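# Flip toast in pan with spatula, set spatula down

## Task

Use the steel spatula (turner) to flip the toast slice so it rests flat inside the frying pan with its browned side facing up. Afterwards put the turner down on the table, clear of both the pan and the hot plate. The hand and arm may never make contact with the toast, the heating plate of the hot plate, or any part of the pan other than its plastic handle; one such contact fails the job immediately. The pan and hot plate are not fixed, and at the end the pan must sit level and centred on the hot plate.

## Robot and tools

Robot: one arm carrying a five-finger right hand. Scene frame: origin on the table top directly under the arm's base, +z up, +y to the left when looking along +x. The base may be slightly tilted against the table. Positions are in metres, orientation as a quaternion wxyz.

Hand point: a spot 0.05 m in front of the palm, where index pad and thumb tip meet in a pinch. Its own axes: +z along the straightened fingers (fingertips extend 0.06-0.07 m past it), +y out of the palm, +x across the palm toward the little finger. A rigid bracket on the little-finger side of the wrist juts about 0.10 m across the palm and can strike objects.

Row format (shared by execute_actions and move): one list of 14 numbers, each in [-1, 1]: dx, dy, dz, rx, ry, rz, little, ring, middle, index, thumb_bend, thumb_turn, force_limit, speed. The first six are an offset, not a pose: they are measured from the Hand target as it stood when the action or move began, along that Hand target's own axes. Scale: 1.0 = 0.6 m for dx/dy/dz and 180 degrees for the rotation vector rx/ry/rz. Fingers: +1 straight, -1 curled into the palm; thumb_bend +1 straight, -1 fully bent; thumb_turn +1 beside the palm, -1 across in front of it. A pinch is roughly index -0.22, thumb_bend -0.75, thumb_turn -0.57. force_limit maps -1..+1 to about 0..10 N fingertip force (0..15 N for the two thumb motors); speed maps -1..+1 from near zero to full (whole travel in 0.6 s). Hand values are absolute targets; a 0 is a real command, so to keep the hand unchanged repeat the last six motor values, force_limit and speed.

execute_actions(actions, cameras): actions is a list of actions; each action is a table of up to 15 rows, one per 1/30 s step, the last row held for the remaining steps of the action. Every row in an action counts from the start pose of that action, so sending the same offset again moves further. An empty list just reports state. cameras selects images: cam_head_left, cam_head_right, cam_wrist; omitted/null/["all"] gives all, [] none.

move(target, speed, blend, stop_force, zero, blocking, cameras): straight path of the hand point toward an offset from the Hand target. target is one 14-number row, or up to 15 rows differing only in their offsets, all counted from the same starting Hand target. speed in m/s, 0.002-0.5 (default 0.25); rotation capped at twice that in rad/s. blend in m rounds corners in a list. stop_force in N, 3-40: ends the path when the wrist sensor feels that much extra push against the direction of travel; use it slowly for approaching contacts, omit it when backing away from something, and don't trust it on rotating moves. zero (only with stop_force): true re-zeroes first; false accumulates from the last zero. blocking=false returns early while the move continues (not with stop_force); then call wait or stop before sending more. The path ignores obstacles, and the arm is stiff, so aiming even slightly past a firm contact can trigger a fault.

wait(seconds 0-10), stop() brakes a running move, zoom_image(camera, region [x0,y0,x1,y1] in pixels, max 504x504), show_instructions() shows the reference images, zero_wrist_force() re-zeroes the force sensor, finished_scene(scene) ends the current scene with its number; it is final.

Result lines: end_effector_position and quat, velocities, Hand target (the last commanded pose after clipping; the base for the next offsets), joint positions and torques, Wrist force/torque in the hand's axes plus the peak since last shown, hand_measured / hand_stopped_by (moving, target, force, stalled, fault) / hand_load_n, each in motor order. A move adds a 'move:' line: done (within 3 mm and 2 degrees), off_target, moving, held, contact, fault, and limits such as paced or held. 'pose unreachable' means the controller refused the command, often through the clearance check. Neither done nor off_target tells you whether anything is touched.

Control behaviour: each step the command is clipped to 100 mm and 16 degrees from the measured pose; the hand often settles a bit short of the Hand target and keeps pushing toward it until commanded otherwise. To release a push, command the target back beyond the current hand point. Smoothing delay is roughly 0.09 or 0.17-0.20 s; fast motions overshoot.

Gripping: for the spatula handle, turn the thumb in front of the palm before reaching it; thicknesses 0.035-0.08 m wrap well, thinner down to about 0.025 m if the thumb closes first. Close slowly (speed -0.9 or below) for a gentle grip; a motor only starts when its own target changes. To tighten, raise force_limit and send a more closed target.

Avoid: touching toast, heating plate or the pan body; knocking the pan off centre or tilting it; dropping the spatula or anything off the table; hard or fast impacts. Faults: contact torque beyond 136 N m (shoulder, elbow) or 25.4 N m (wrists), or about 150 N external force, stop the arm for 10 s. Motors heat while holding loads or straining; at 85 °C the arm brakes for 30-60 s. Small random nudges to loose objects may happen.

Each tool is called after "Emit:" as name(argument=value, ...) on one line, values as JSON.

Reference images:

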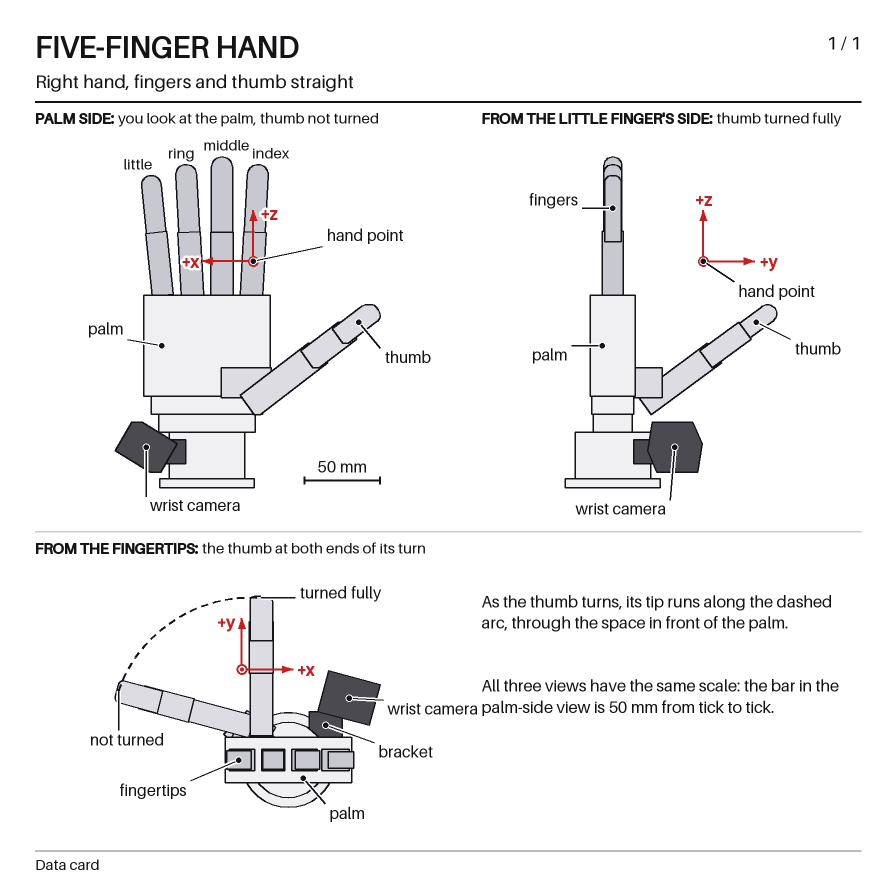

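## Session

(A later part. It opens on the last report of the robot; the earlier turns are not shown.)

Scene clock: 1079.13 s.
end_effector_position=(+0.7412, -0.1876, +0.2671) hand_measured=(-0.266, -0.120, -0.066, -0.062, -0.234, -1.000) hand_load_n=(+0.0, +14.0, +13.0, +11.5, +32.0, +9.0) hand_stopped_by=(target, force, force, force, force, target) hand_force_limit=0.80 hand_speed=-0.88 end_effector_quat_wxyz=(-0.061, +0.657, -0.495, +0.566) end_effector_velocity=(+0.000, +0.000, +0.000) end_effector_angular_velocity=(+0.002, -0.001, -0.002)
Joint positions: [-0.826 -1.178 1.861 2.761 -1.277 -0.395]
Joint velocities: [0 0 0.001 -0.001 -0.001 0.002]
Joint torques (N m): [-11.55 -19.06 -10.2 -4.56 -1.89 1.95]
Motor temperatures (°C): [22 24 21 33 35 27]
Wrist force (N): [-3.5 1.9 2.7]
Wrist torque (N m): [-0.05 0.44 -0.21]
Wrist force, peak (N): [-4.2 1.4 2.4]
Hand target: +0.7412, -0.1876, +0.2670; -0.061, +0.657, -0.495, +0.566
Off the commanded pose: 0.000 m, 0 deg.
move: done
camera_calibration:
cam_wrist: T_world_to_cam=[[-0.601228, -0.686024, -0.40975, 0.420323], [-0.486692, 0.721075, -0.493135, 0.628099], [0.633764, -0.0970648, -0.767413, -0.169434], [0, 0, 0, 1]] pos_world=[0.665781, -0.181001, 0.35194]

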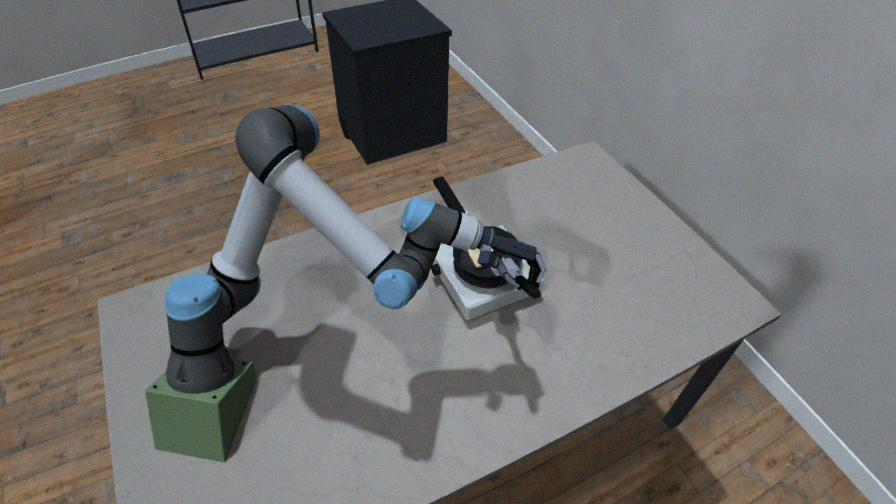

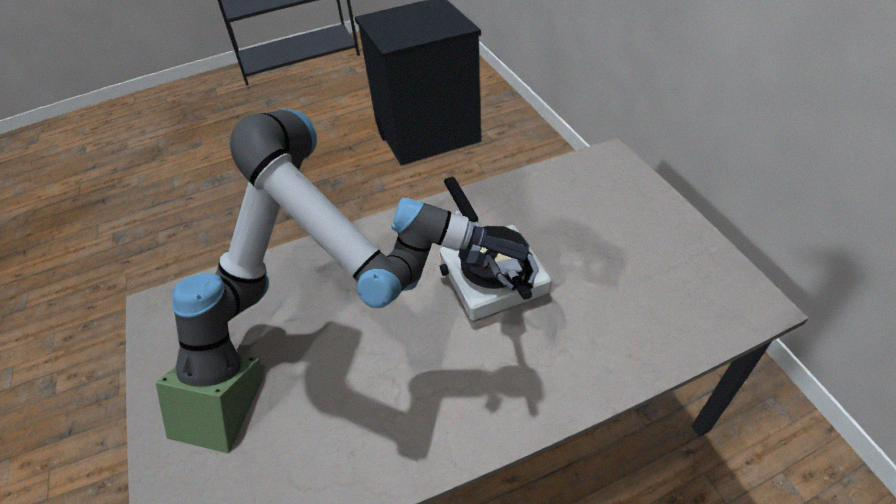

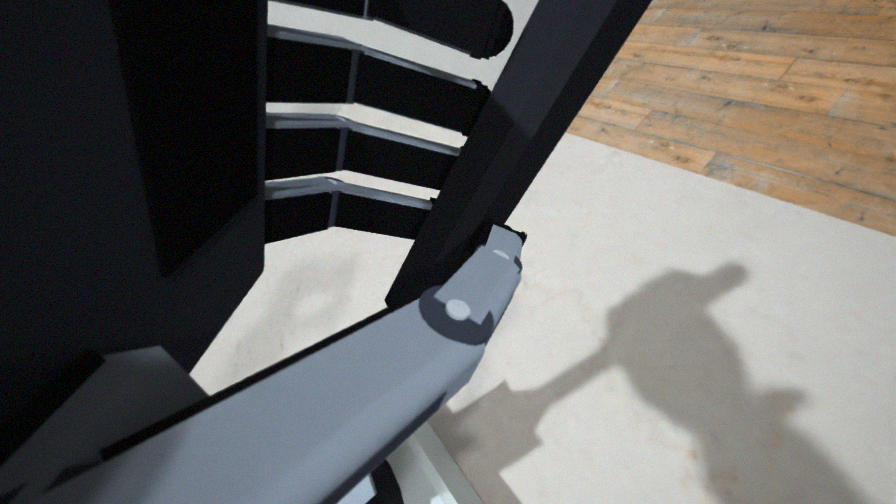

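Emit:
move(target=[-0.0283,-0.1042,-0.065,0,0.048,-0.0877,-0.266,-0.17,-0.116,-0.112,-0.284,-1,0.8,-0.88], speed=0.1)

Emit:
zoom_image(camera="cam_head_right", region=[470, 220, 550, 290])

Emit:
zoom_image(camera="cam_head_left", region=[460, 220, 540, 290])

Scene clock: 1095.80 s.
end_effector_position=(+0.7484, -0.1250, +0.3093) hand_measured=(-0.266, -0.120, -0.066, -0.062, -0.234, -1.000) hand_load_n=(+0.0, +14.5, +13.0, +12.0, +32.0, +9.0) hand_stopped_by=(target, force, force, force, force, target) hand_force_limit=0.80 hand_speed=-0.88 end_effector_quat_wxyz=(+0.054, +0.674, -0.403, +0.617) end_effector_velocity=(-0.001, -0.001, -0.002) end_effector_angular_velocity=(+0.001, +0.004, -0.002)
Joint positions: [-0.661 -1.278 1.858 2.784 -1.567 -0.616]
Joint velocities: [0 0.001 0.002 0.001 0 -0.001]
Joint torques (N m): [-18.28 -18.68 -11.62 -0.64 -0.97 1.39]
Motor temperatures (°C): [22 24 21 33 35 27]
Wrist force (N): [-4.4 1.5 2.2]
Wrist torque (N m): [0.04 0.46 -0.26]
Wrist force, peak (N): [-4.2 1.9 2.8]
Hand target: +0.7483, -0.1251, +0.3092; +0.054, +0.674, -0.403, +0.617
Off the commanded pose: 0.000 m, 0 deg.
move: done
camera_calibration:
cam_wrist: T_world_to_cam=[[-0.616605, -0.773174, -0.148325, 0.404558], [-0.519668, 0.54125, -0.661055, 0.661474], [0.591391, -0.33053, -0.735531, -0.142856], [0, 0, 0, 1]] pos_world=[0.677683, -0.0924471, 0.392202]

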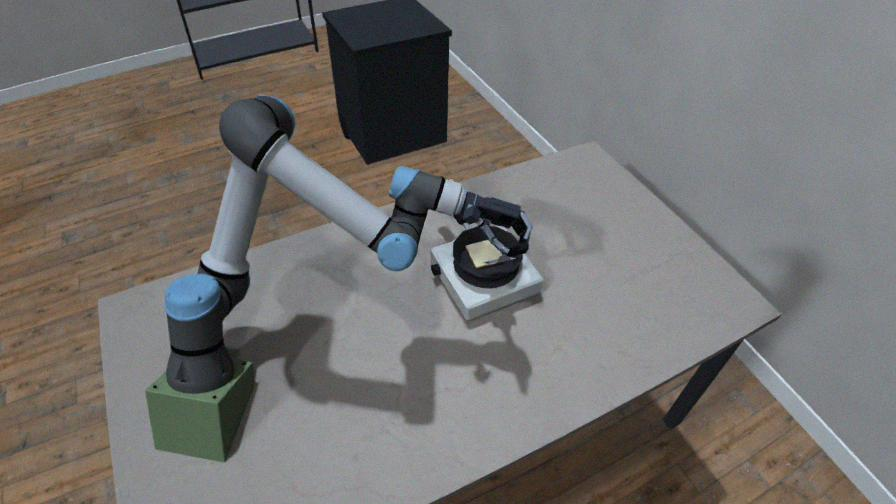

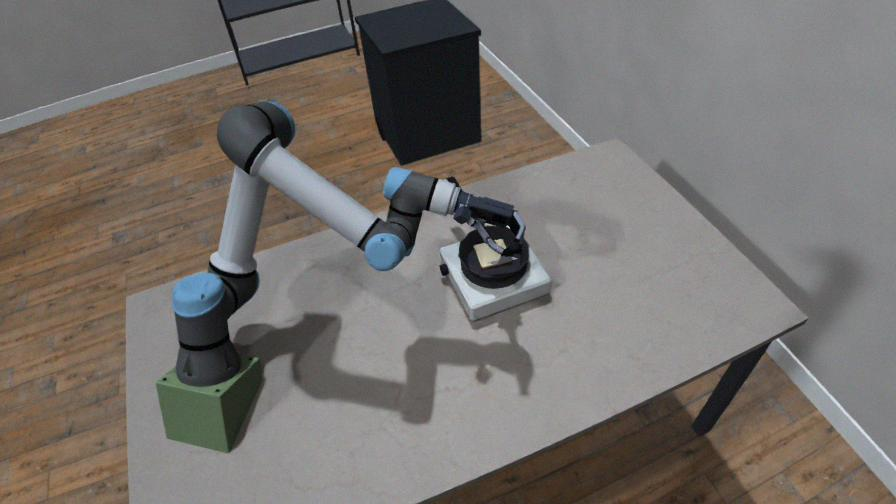

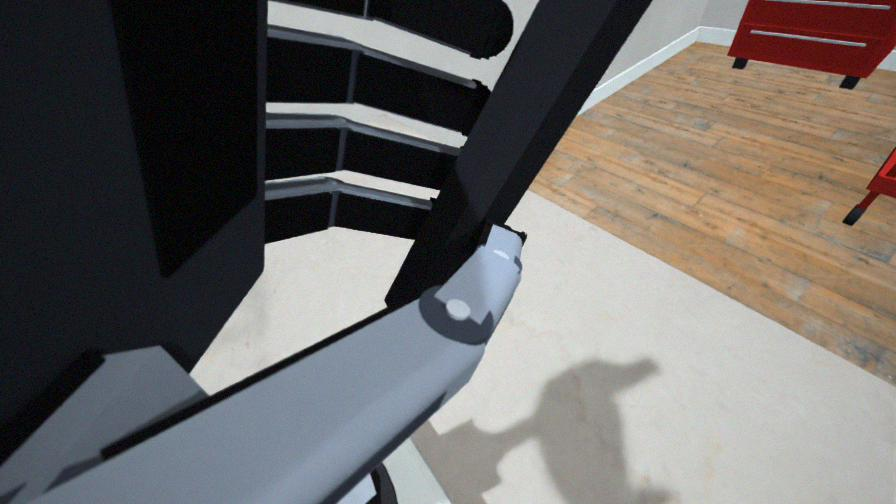

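Scaled by 6.300.

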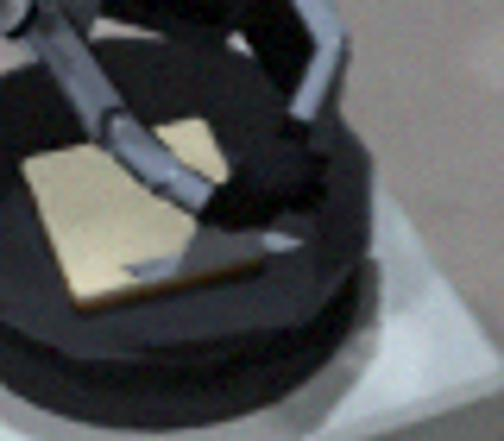

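Scaled by 6.300.

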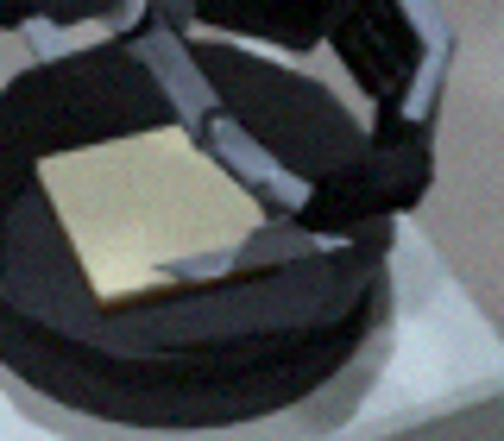

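Emit:
move(target=[-0.0511,0.0248,0.0136,0,0,0,-0.266,-0.17,-0.116,-0.112,-0.284,-1,0.8,-0.88], speed=0.03, stop_force=3)

Emit:
zoom_image(camera="cam_head_right", region=[470, 220, 550, 290])

Emit:
zoom_image(camera="cam_head_left", region=[460, 220, 540, 290])

Scene clock: 1104.10 s.
end_effector_position=(+0.7483, -0.1252, +0.2742) hand_measured=(-0.266, -0.120, -0.066, -0.062, -0.234, -1.000) hand_load_n=(+0.0, +14.5, +13.0, +12.0, +32.0, +9.0) hand_stopped_by=(target, force, force, force, force, target) hand_force_limit=0.80 hand_speed=-0.88 end_effector_quat_wxyz=(+0.054, +0.674, -0.403, +0.617) end_effector_velocity=(+0.000, +0.000, +0.000) end_effector_angular_velocity=(+0.001, +0.000, +0.000)
Joint positions: [-0.627 -1.221 1.874 2.711 -1.601 -0.609]
Joint velocities: [0 0 -0.001 0 0 0.001]
Joint torques (N m): [-23.04 -43.46 -23.05 0.16 0.56 -1.63]
Motor temperatures (°C): [22 24 21 33 35 27]
Wrist force (N): [-4.5 1.7 2.1]
Wrist torque (N m): [0.06 0.49 -0.25]
Wrist force, peak (N): [-4.9 1.9 2.2]
Hand target: +0.7483, -0.1252, +0.2742; +0.054, +0.674, -0.403, +0.617
Off the commanded pose: 0.000 m, 0 deg.
move: done
camera_calibration:
cam_wrist: T_world_to_cam=[[-0.616799, -0.773035, -0.148244, 0.399345], [-0.519645, 0.541375, -0.66097, 0.638215], [0.591209, -0.330652, -0.735623, -0.168583], [0, 0, 0, 1]] pos_world=[0.677629, -0.0925484, 0.357028]

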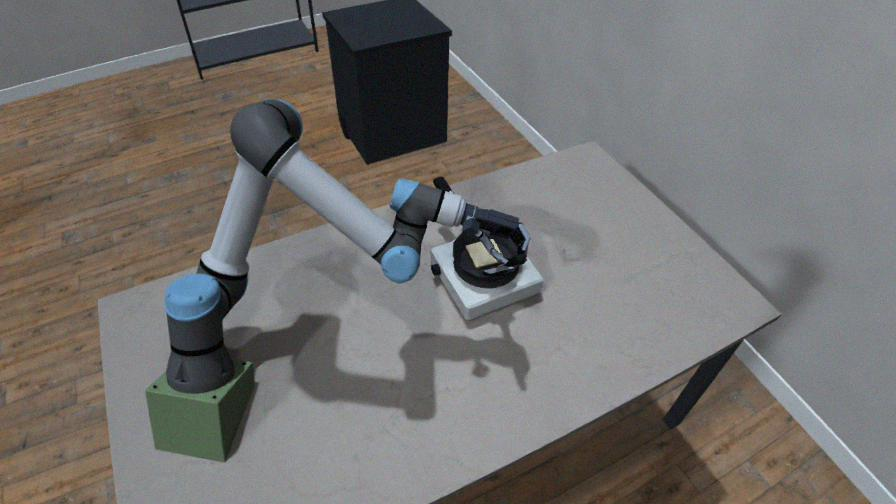

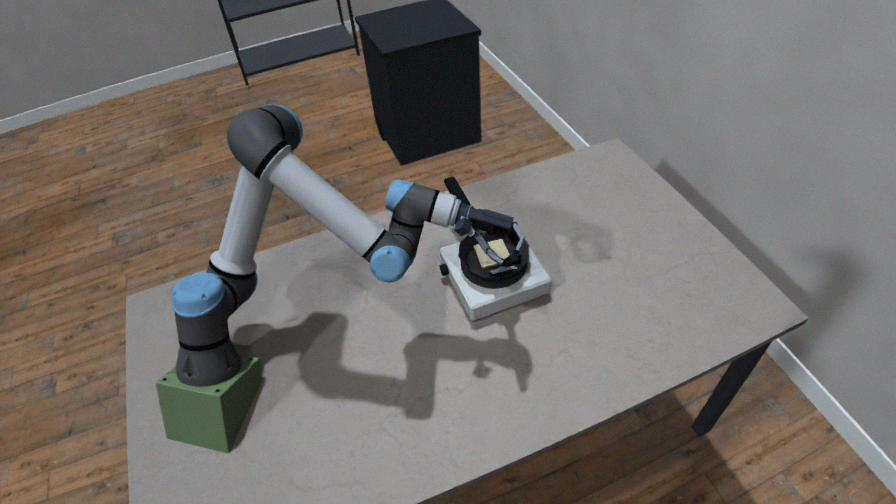

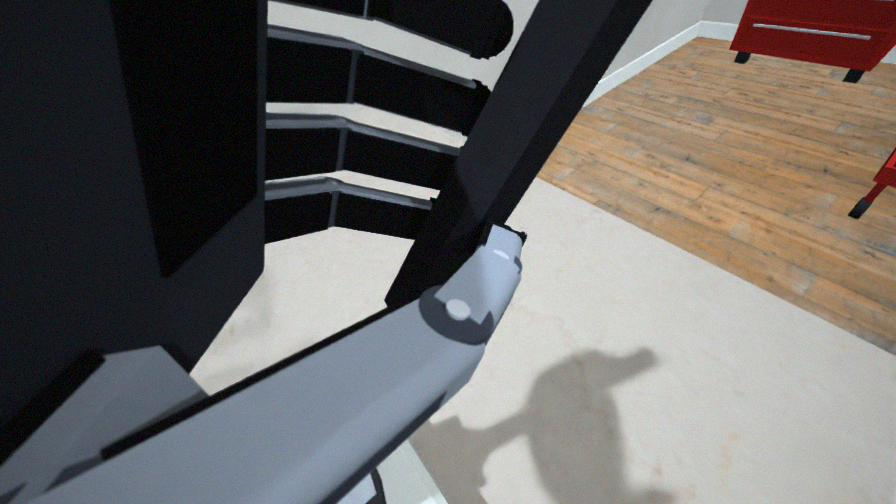

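Scaled by 6.300.

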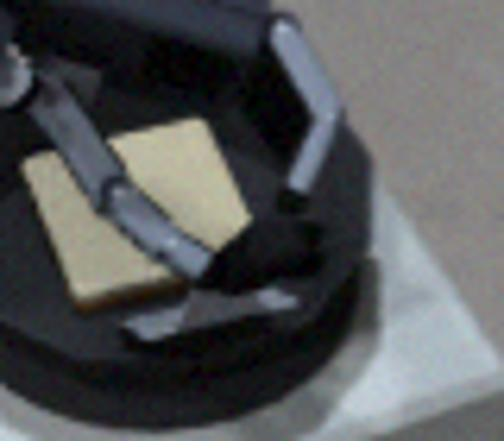

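Scaled by 6.300.

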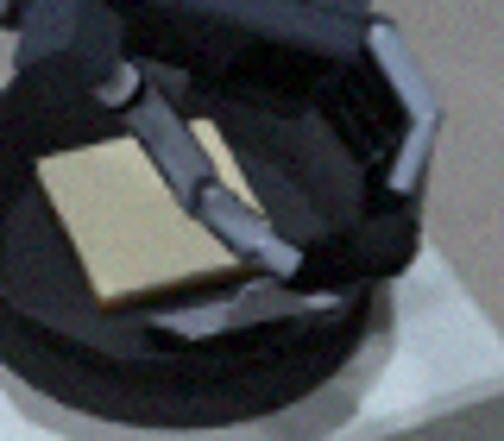

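Emit:
move(target=[-0.0082,-0.0128,-0.0073,0,0,0,-0.266,-0.17,-0.116,-0.112,-0.284,-1,0.8,-0.88], speed=0.05, cameras=[])

Emit:
move(target=[-0.0438,0.0213,0.0117,0,0,0,-0.266,-0.17,-0.116,-0.112,-0.284,-1,0.8,-0.88], speed=0.01, stop_force=3)

Emit:
zoom_image(camera="cam_head_right", region=[470, 220, 550, 290])

Emit:
zoom_image(camera="cam_head_left", region=[460, 220, 540, 290])

Scene clock: 1110.33 s.
end_effector_position=(+0.7500, -0.1150, +0.2742) hand_measured=(-0.266, -0.120, -0.066, -0.062, -0.234, -1.000) hand_load_n=(+0.0, +14.0, +13.0, +12.0, +32.0, +9.0) hand_stopped_by=(target, force, force, force, force, target) hand_force_limit=0.80 hand_speed=-0.88 end_effector_quat_wxyz=(+0.054, +0.674, -0.403, +0.617) end_effector_velocity=(+0.000, -0.001, +0.000) end_effector_angular_velocity=(+0.001, +0.000, +0.000)
Joint positions: [-0.609 -1.23 1.872 2.721 -1.618 -0.605]
Joint velocities: [-0.002 0 0 0.001 0.003 0.001]
Joint torques (N m): [-21.7 -30.07 -20.37 -2.01 1.04 1.26]
Motor temperatures (°C): [22 24 21 33 35 27]
Wrist force (N): [-4.4 1.7 2.0]
Wrist torque (N m): [0.07 0.48 -0.25]
Wrist force, peak (N): [-4.7 1.8 2.3]
Hand target: +0.7500, -0.1152, +0.2741; +0.054, +0.674, -0.403, +0.617
Off the commanded pose: 0.000 m, 0 deg.
move: done
No camera images: "cameras" was empty.

Scene clock: 1111.83 s.
end_effector_position=(+0.7500, -0.1152, +0.2703) hand_measured=(-0.266, -0.120, -0.066, -0.062, -0.234, -1.000) hand_load_n=(+0.0, +17.0, +13.5, +11.0, +31.0, +8.0) hand_stopped_by=(target, force, force, force, force, target) hand_force_limit=0.80 hand_speed=-0.88 end_effector_quat_wxyz=(+0.054, +0.674, -0.403, +0.617) end_effector_velocity=(+0.000, +0.000, +0.001) end_effector_angular_velocity=(-0.001, +0.000, +0.001)
Joint positions: [-0.605 -1.223 1.874 2.713 -1.622 -0.604]
Joint velocities: [0 0 -0.001 0.001 0.001 -0.001]
Joint torques (N m): [-22.27 -42.96 -20.9 0.38 0.61 -1.9]
Motor temperatures (°C): [22 24 21 33 35 27]
Wrist force (N): [-3.4 1.0 1.8]
Wrist torque (N m): [0.06 0.33 -0.01]
Wrist force, peak (N): [-4.7 1.9 2.0]
Hand target: +0.7500, -0.1152, +0.2703; +0.054, +0.674, -0.403, +0.617
Off the commanded pose: 0.026 m, 0 deg.
move: contact
camera_calibration:
cam_wrist: T_world_to_cam=[[-0.61679, -0.773036, -0.148275, 0.407505], [-0.519575, 0.541353, -0.661044, 0.631066], [0.59128, -0.330685, -0.735551, -0.169216], [0, 0, 0, 1]] pos_world=[0.679285, -0.0825706, 0.353118]

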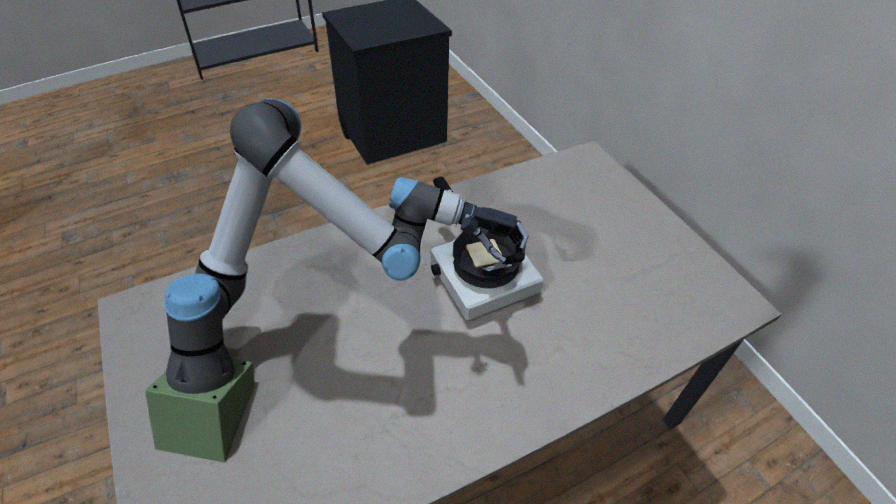

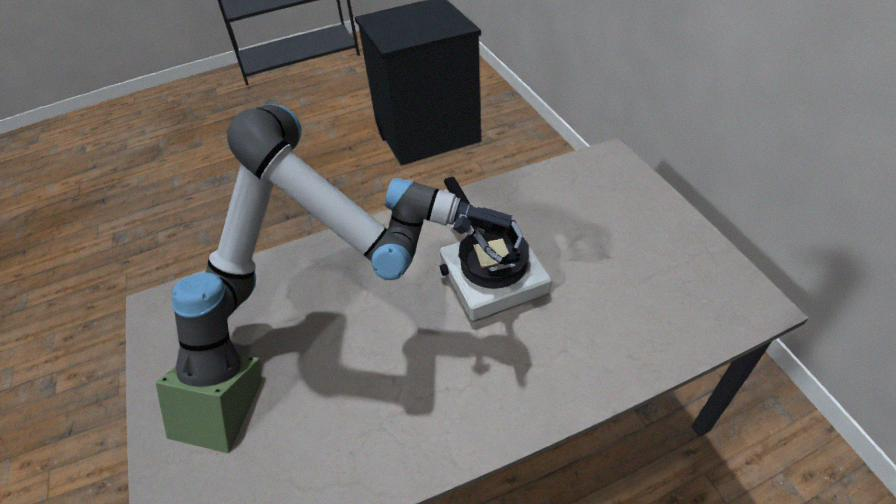

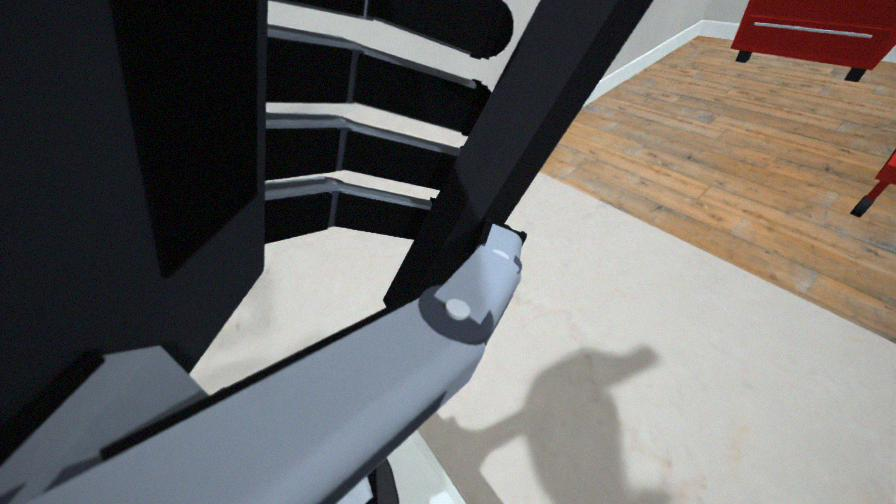

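Scaled by 6.300.

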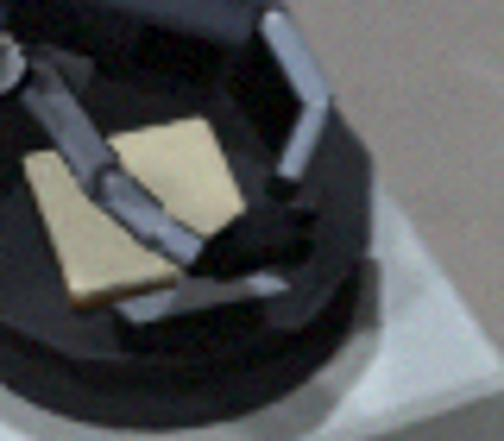

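Scaled by 6.300.

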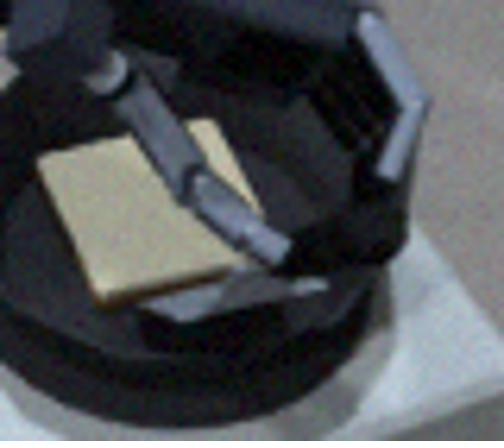

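Emit:
move(target=[-0.0097,-0.0153,-0.0083,0,0,0,-0.266,-0.17,-0.116,-0.112,-0.284,-1,0.8,-0.88], speed=0.02, stop_force=6)

Emit:
zoom_image(camera="cam_head_right", region=[470, 220, 550, 290])

Emit:
zoom_image(camera="cam_head_left", region=[460, 220, 540, 290])

Scene clock: 1120.20 s.
end_effector_position=(+0.7522, -0.1034, +0.2702) hand_measured=(-0.266, -0.120, -0.066, -0.062, -0.234, -1.000) hand_load_n=(+0.0, +17.5, +13.5, +10.5, +31.0, +7.5) hand_stopped_by=(target, force, force, force, force, target) hand_force_limit=0.80 hand_speed=-0.88 end_effector_quat_wxyz=(+0.054, +0.674, -0.403, +0.617) end_effector_velocity=(+0.000, +0.000, +0.000) end_effector_angular_velocity=(+0.000, +0.000, +0.000)
Joint positions: [-0.584 -1.231 1.87 2.726 -1.643 -0.599]
Joint velocities: [0 0.001 -0.001 0 0 0]
Joint torques (N m): [-21.85 -20.39 -9.55 -4.1 0.43 -1.64]
Motor temperatures (°C): [22 24 21 33 35 27]
Wrist force (N): [-2.8 1.3 1.6]
Wrist torque (N m): [0.09 0.28 -0.07]
Wrist force, peak (N): [-3.8 0.9 1.8]
Hand target: +0.7522, -0.1034, +0.2702; +0.054, +0.674, -0.403, +0.617
Off the commanded pose: 0.000 m, 0 deg.
move: done
camera_calibration:
cam_wrist: T_world_to_cam=[[-0.616788, -0.773034, -0.148293, 0.417939], [-0.519567, 0.541361, -0.661043, 0.625804], [0.591289, -0.330675, -0.735548, -0.166642], [0, 0, 0, 1]] pos_world=[0.681461, -0.0708093, 0.353088]

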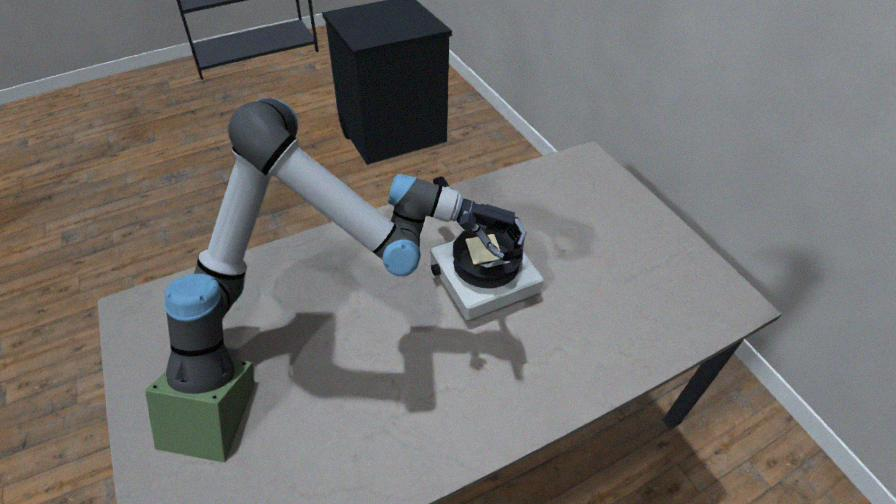

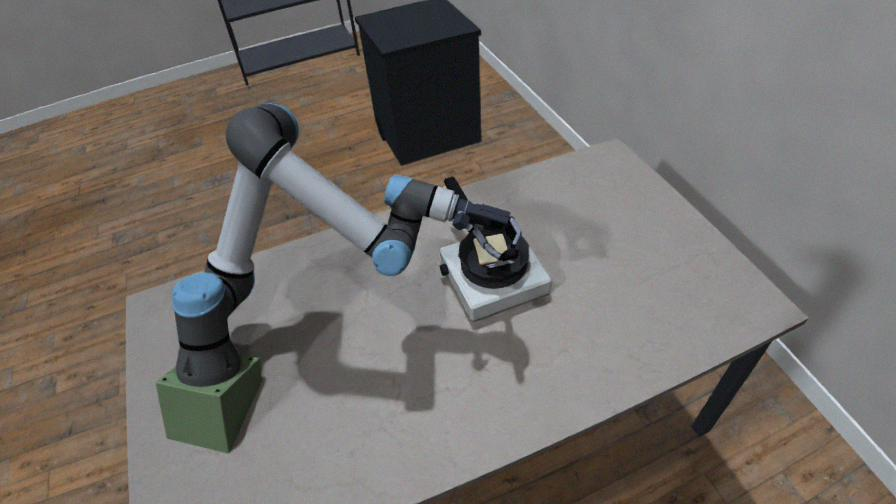

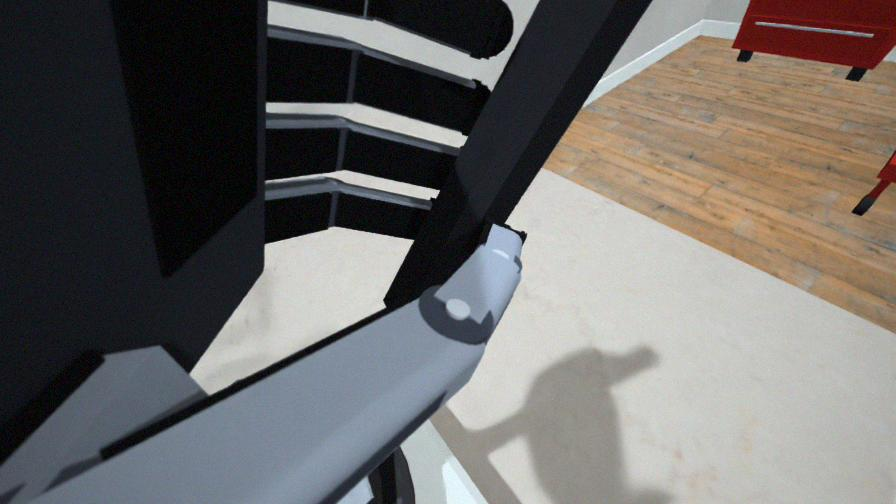

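Scaled by 6.300.

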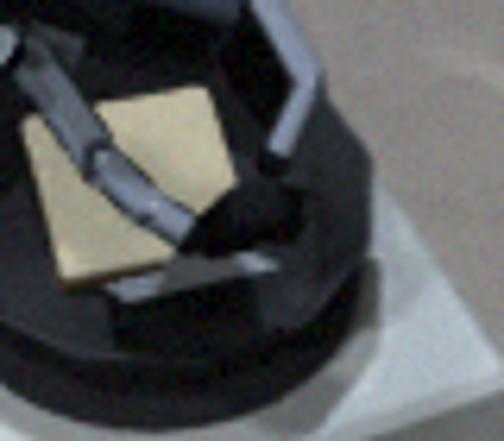

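Scaled by 6.300.

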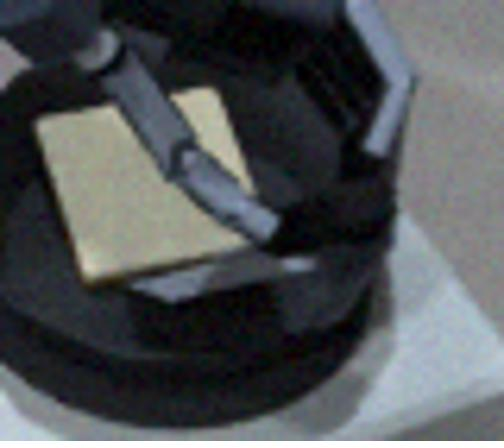

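Emit:
wait(seconds=0.1)

Emit:
zoom_image(camera="cam_head_left", region=[440, 200, 600, 290])

Emit:
zoom_image(camera="cam_head_right", region=[440, 200, 600, 290])

Scene clock: 1129.33 s.
end_effector_position=(+0.7522, -0.1034, +0.2702) hand_measured=(-0.266, -0.120, -0.066, -0.062, -0.234, -1.000) hand_load_n=(+0.0, +17.5, +13.5, +10.5, +31.5, +7.0) hand_stopped_by=(target, force, force, force, force, target) hand_force_limit=0.80 hand_speed=-0.88 end_effector_quat_wxyz=(+0.054, +0.674, -0.403, +0.617) end_effector_velocity=(+0.000, +0.001, +0.000) end_effector_angular_velocity=(+0.001, +0.002, +0.000)
Joint positions: [-0.584 -1.231 1.87 2.726 -1.643 -0.599]
Joint velocities: [0.001 -0.001 0.001 0.002 0.001 -0.001]
Joint torques (N m): [-19.32 -20.92 -10.97 -3.04 -0.41 -1.65]
Motor temperatures (°C): [22 24 21 33 35 27]
Wrist force (N): [-3.0 1.4 1.6]
Wrist torque (N m): [0.11 0.32 -0.08]
Wrist force, peak (N): [-3.2 1.4 1.7]
Hand target: +0.7522, -0.1034, +0.2702; +0.054, +0.674, -0.403, +0.617
Off the commanded pose: 0.000 m, 0 deg.
wait: 0.10 s; at rest from the start
camera_calibration:
cam_wrist: T_world_to_cam=[[-0.616789, -0.773033, -0.148293, 0.417939], [-0.519568, 0.541362, -0.661042, 0.625804], [0.591288, -0.330675, -0.735549, -0.166642], [0, 0, 0, 1]] pos_world=[0.681461, -0.0708101, 0.353087]

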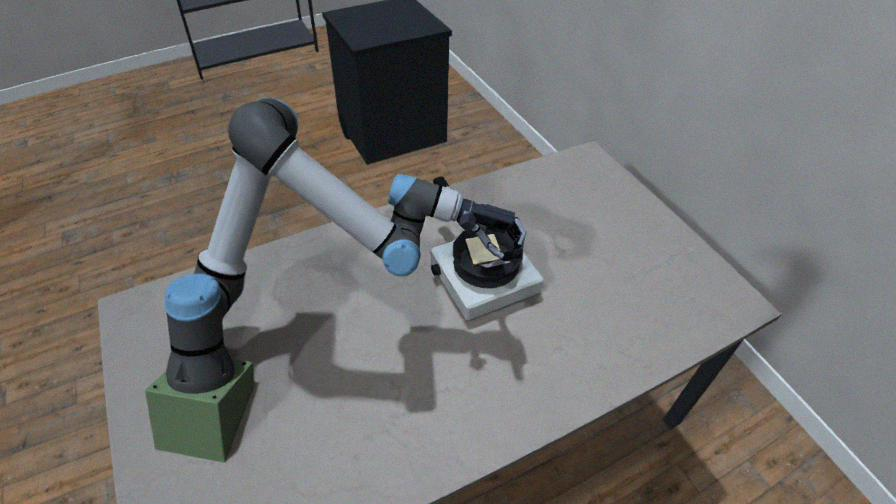

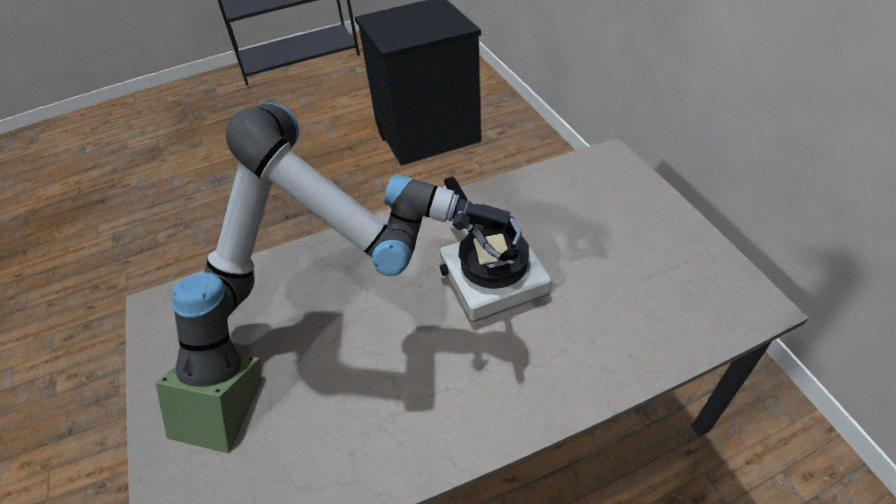

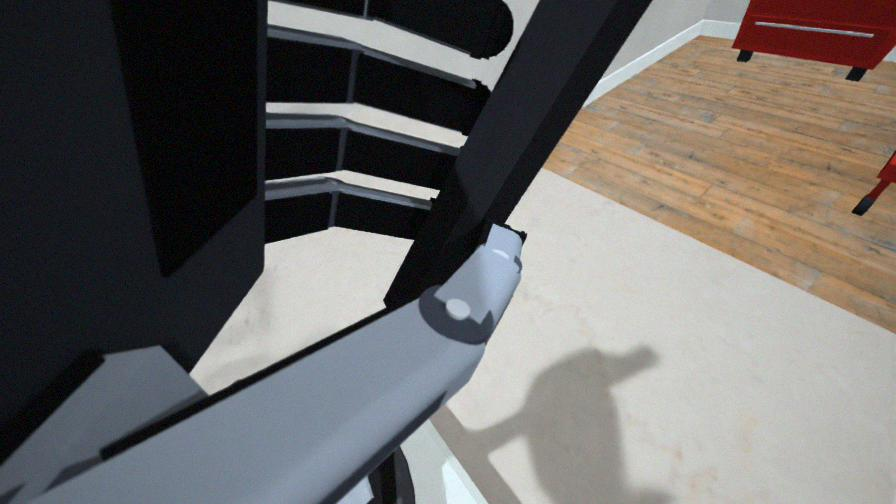

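Scaled by 3.150.

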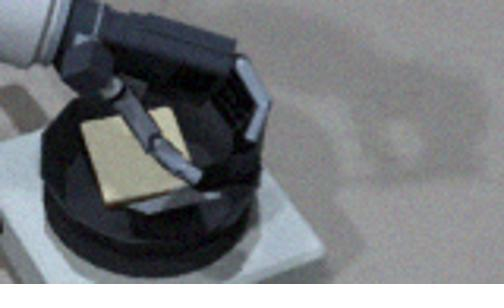

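Scaled by 3.150.

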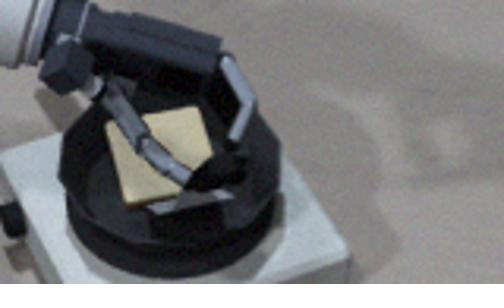

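Emit:
move(target=[-0.0238,0.0537,0.029,0,-0.0267,0.0487,-0.266,-0.17,-0.116,-0.112,-0.284,-1,0.8,-0.88], speed=0.04, stop_force=7)

Emit:
zoom_image(camera="cam_head_left", region=[440, 200, 600, 290])

Emit:
zoom_image(camera="cam_head_right", region=[440, 200, 600, 290])

Scene clock: 1139.83 s.
end_effector_position=(+0.7474, -0.1281, +0.2400) hand_measured=(-0.266, -0.120, -0.066, -0.062, -0.234, -1.000) hand_load_n=(+0.0, +20.0, +14.0, +10.0, +30.5, +6.0) hand_stopped_by=(target, force, force, force, force, target) hand_force_limit=0.80 hand_speed=-0.88 end_effector_quat_wxyz=(-0.010, +0.667, -0.455, +0.590) end_effector_velocity=(-0.001, -0.001, -0.001) end_effector_angular_velocity=(-0.001, +0.003, -0.001)
Joint positions: [-0.658 -1.19 1.894 2.703 -1.499 -0.464]
Joint velocities: [0 0.001 0.001 0.001 0 -0.002]
Joint torques (N m): [-7.25 -41.13 -21.32 0.65 -1.32 -2.2]
Motor temperatures (°C): [22 24 21 33 35 27]
Wrist force (N): [-0.5 0.7 1.6]
Wrist torque (N m): [-0.04 0.25 0.09]
Wrist force, peak (N): [-3.2 1.6 1.6]
Hand target: +0.7474, -0.1281, +0.2400; -0.010, +0.667, -0.455, +0.590
Off the commanded pose: 0.000 m, 0 deg.
move: done
camera_calibration:
cam_wrist: T_world_to_cam=[[-0.609976, -0.734603, -0.297133, 0.426983], [-0.500169, 0.647756, -0.574668, 0.595134], [0.614623, -0.201917, -0.762541, -0.188732], [0, 0, 0, 1]] pos_world=[0.674116, -0.109947, 0.324959]

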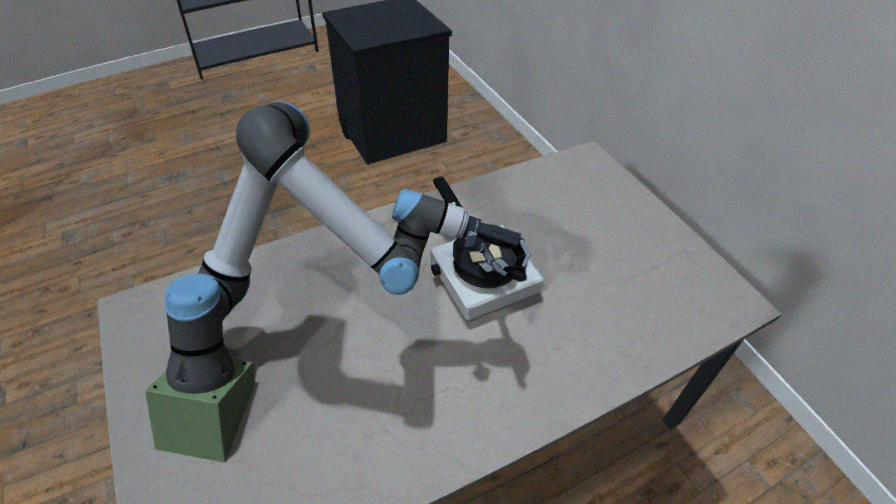

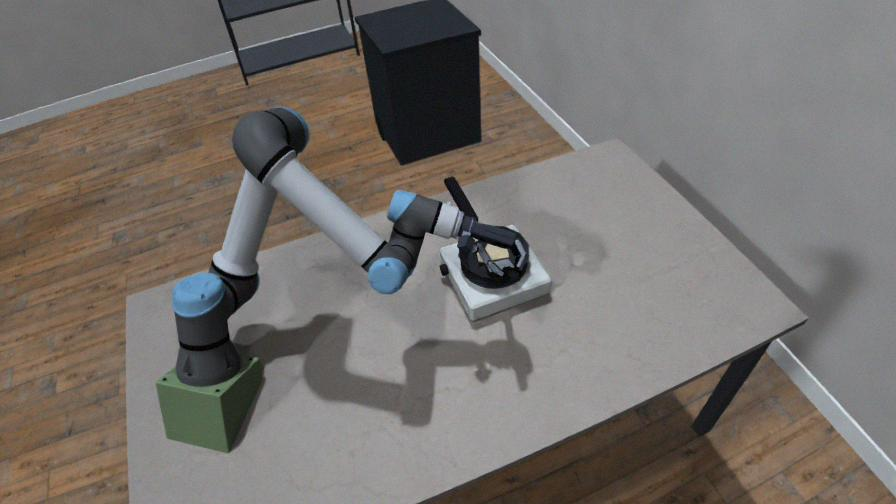

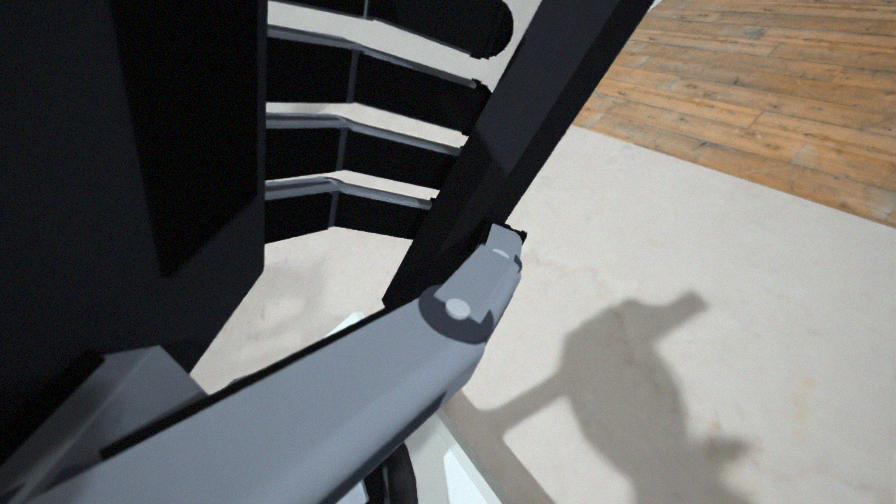

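Scaled by 3.150.

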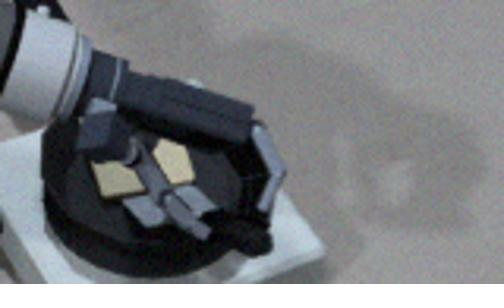

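Scaled by 3.150.

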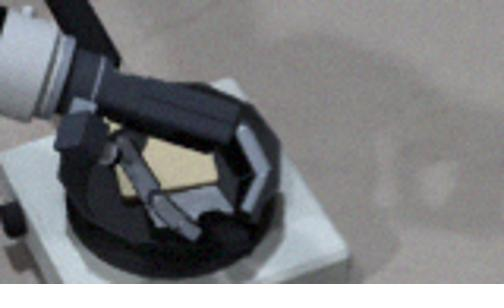

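Emit:
zoom_image(camera="cam_head_left", region=[460, 230, 530, 275])

Emit:
zoom_image(camera="cam_head_right", region=[460, 230, 530, 275])

Scaled by 7.200.

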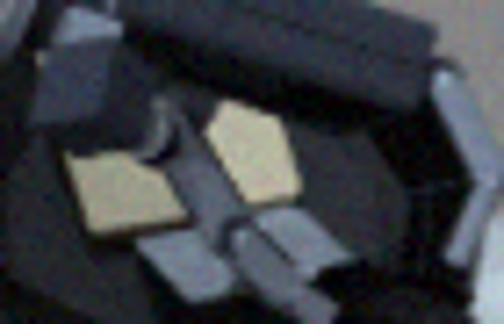

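Scaled by 7.200.

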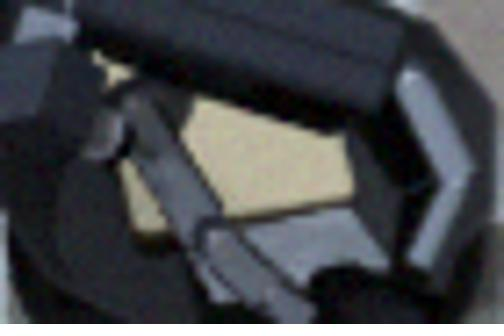

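Emit:
move(target=[-0.013,0.0092,0.005,0,0,0,-0.266,-0.17,-0.116,-0.112,-0.284,-1,0.8,-0.88], speed=0.01, stop_force=3, cameras=[])

Scene clock: 1150.43 s.
end_effector_position=(+0.7474, -0.1281, +0.2299) hand_measured=(-0.266, -0.120, -0.066, -0.062, -0.234, -1.000) hand_load_n=(+0.0, +18.0, +15.0, +9.5, +30.5, +5.5) hand_stopped_by=(target, force, force, force, force, target) hand_force_limit=0.80 hand_speed=-0.88 end_effector_quat_wxyz=(-0.010, +0.667, -0.455, +0.590) end_effector_velocity=(+0.000, +0.000, +0.001) end_effector_angular_velocity=(-0.001, -0.001, +0.000)
Joint positions: [-0.648 -1.173 1.897 2.682 -1.508 -0.461]
Joint velocities: [0 -0.001 0 -0.001 -0.001 0]
Joint torques (N m): [-22.49 -41.38 -12.86 0.61 1.06 1.07]
Motor temperatures (°C): [22 24 21 33 35 27]
Wrist force (N): [-1.6 0.8 1.6]
Wrist torque (N m): [-0.06 0.28 -0.03]
Wrist force, peak (N): [-1.8 0.8 1.6]
Hand target: +0.7474, -0.1281, +0.2300; -0.010, +0.667, -0.455, +0.590
Off the commanded pose: 0.000 m, 0 deg.
move: done
No camera images: "cameras" was empty.


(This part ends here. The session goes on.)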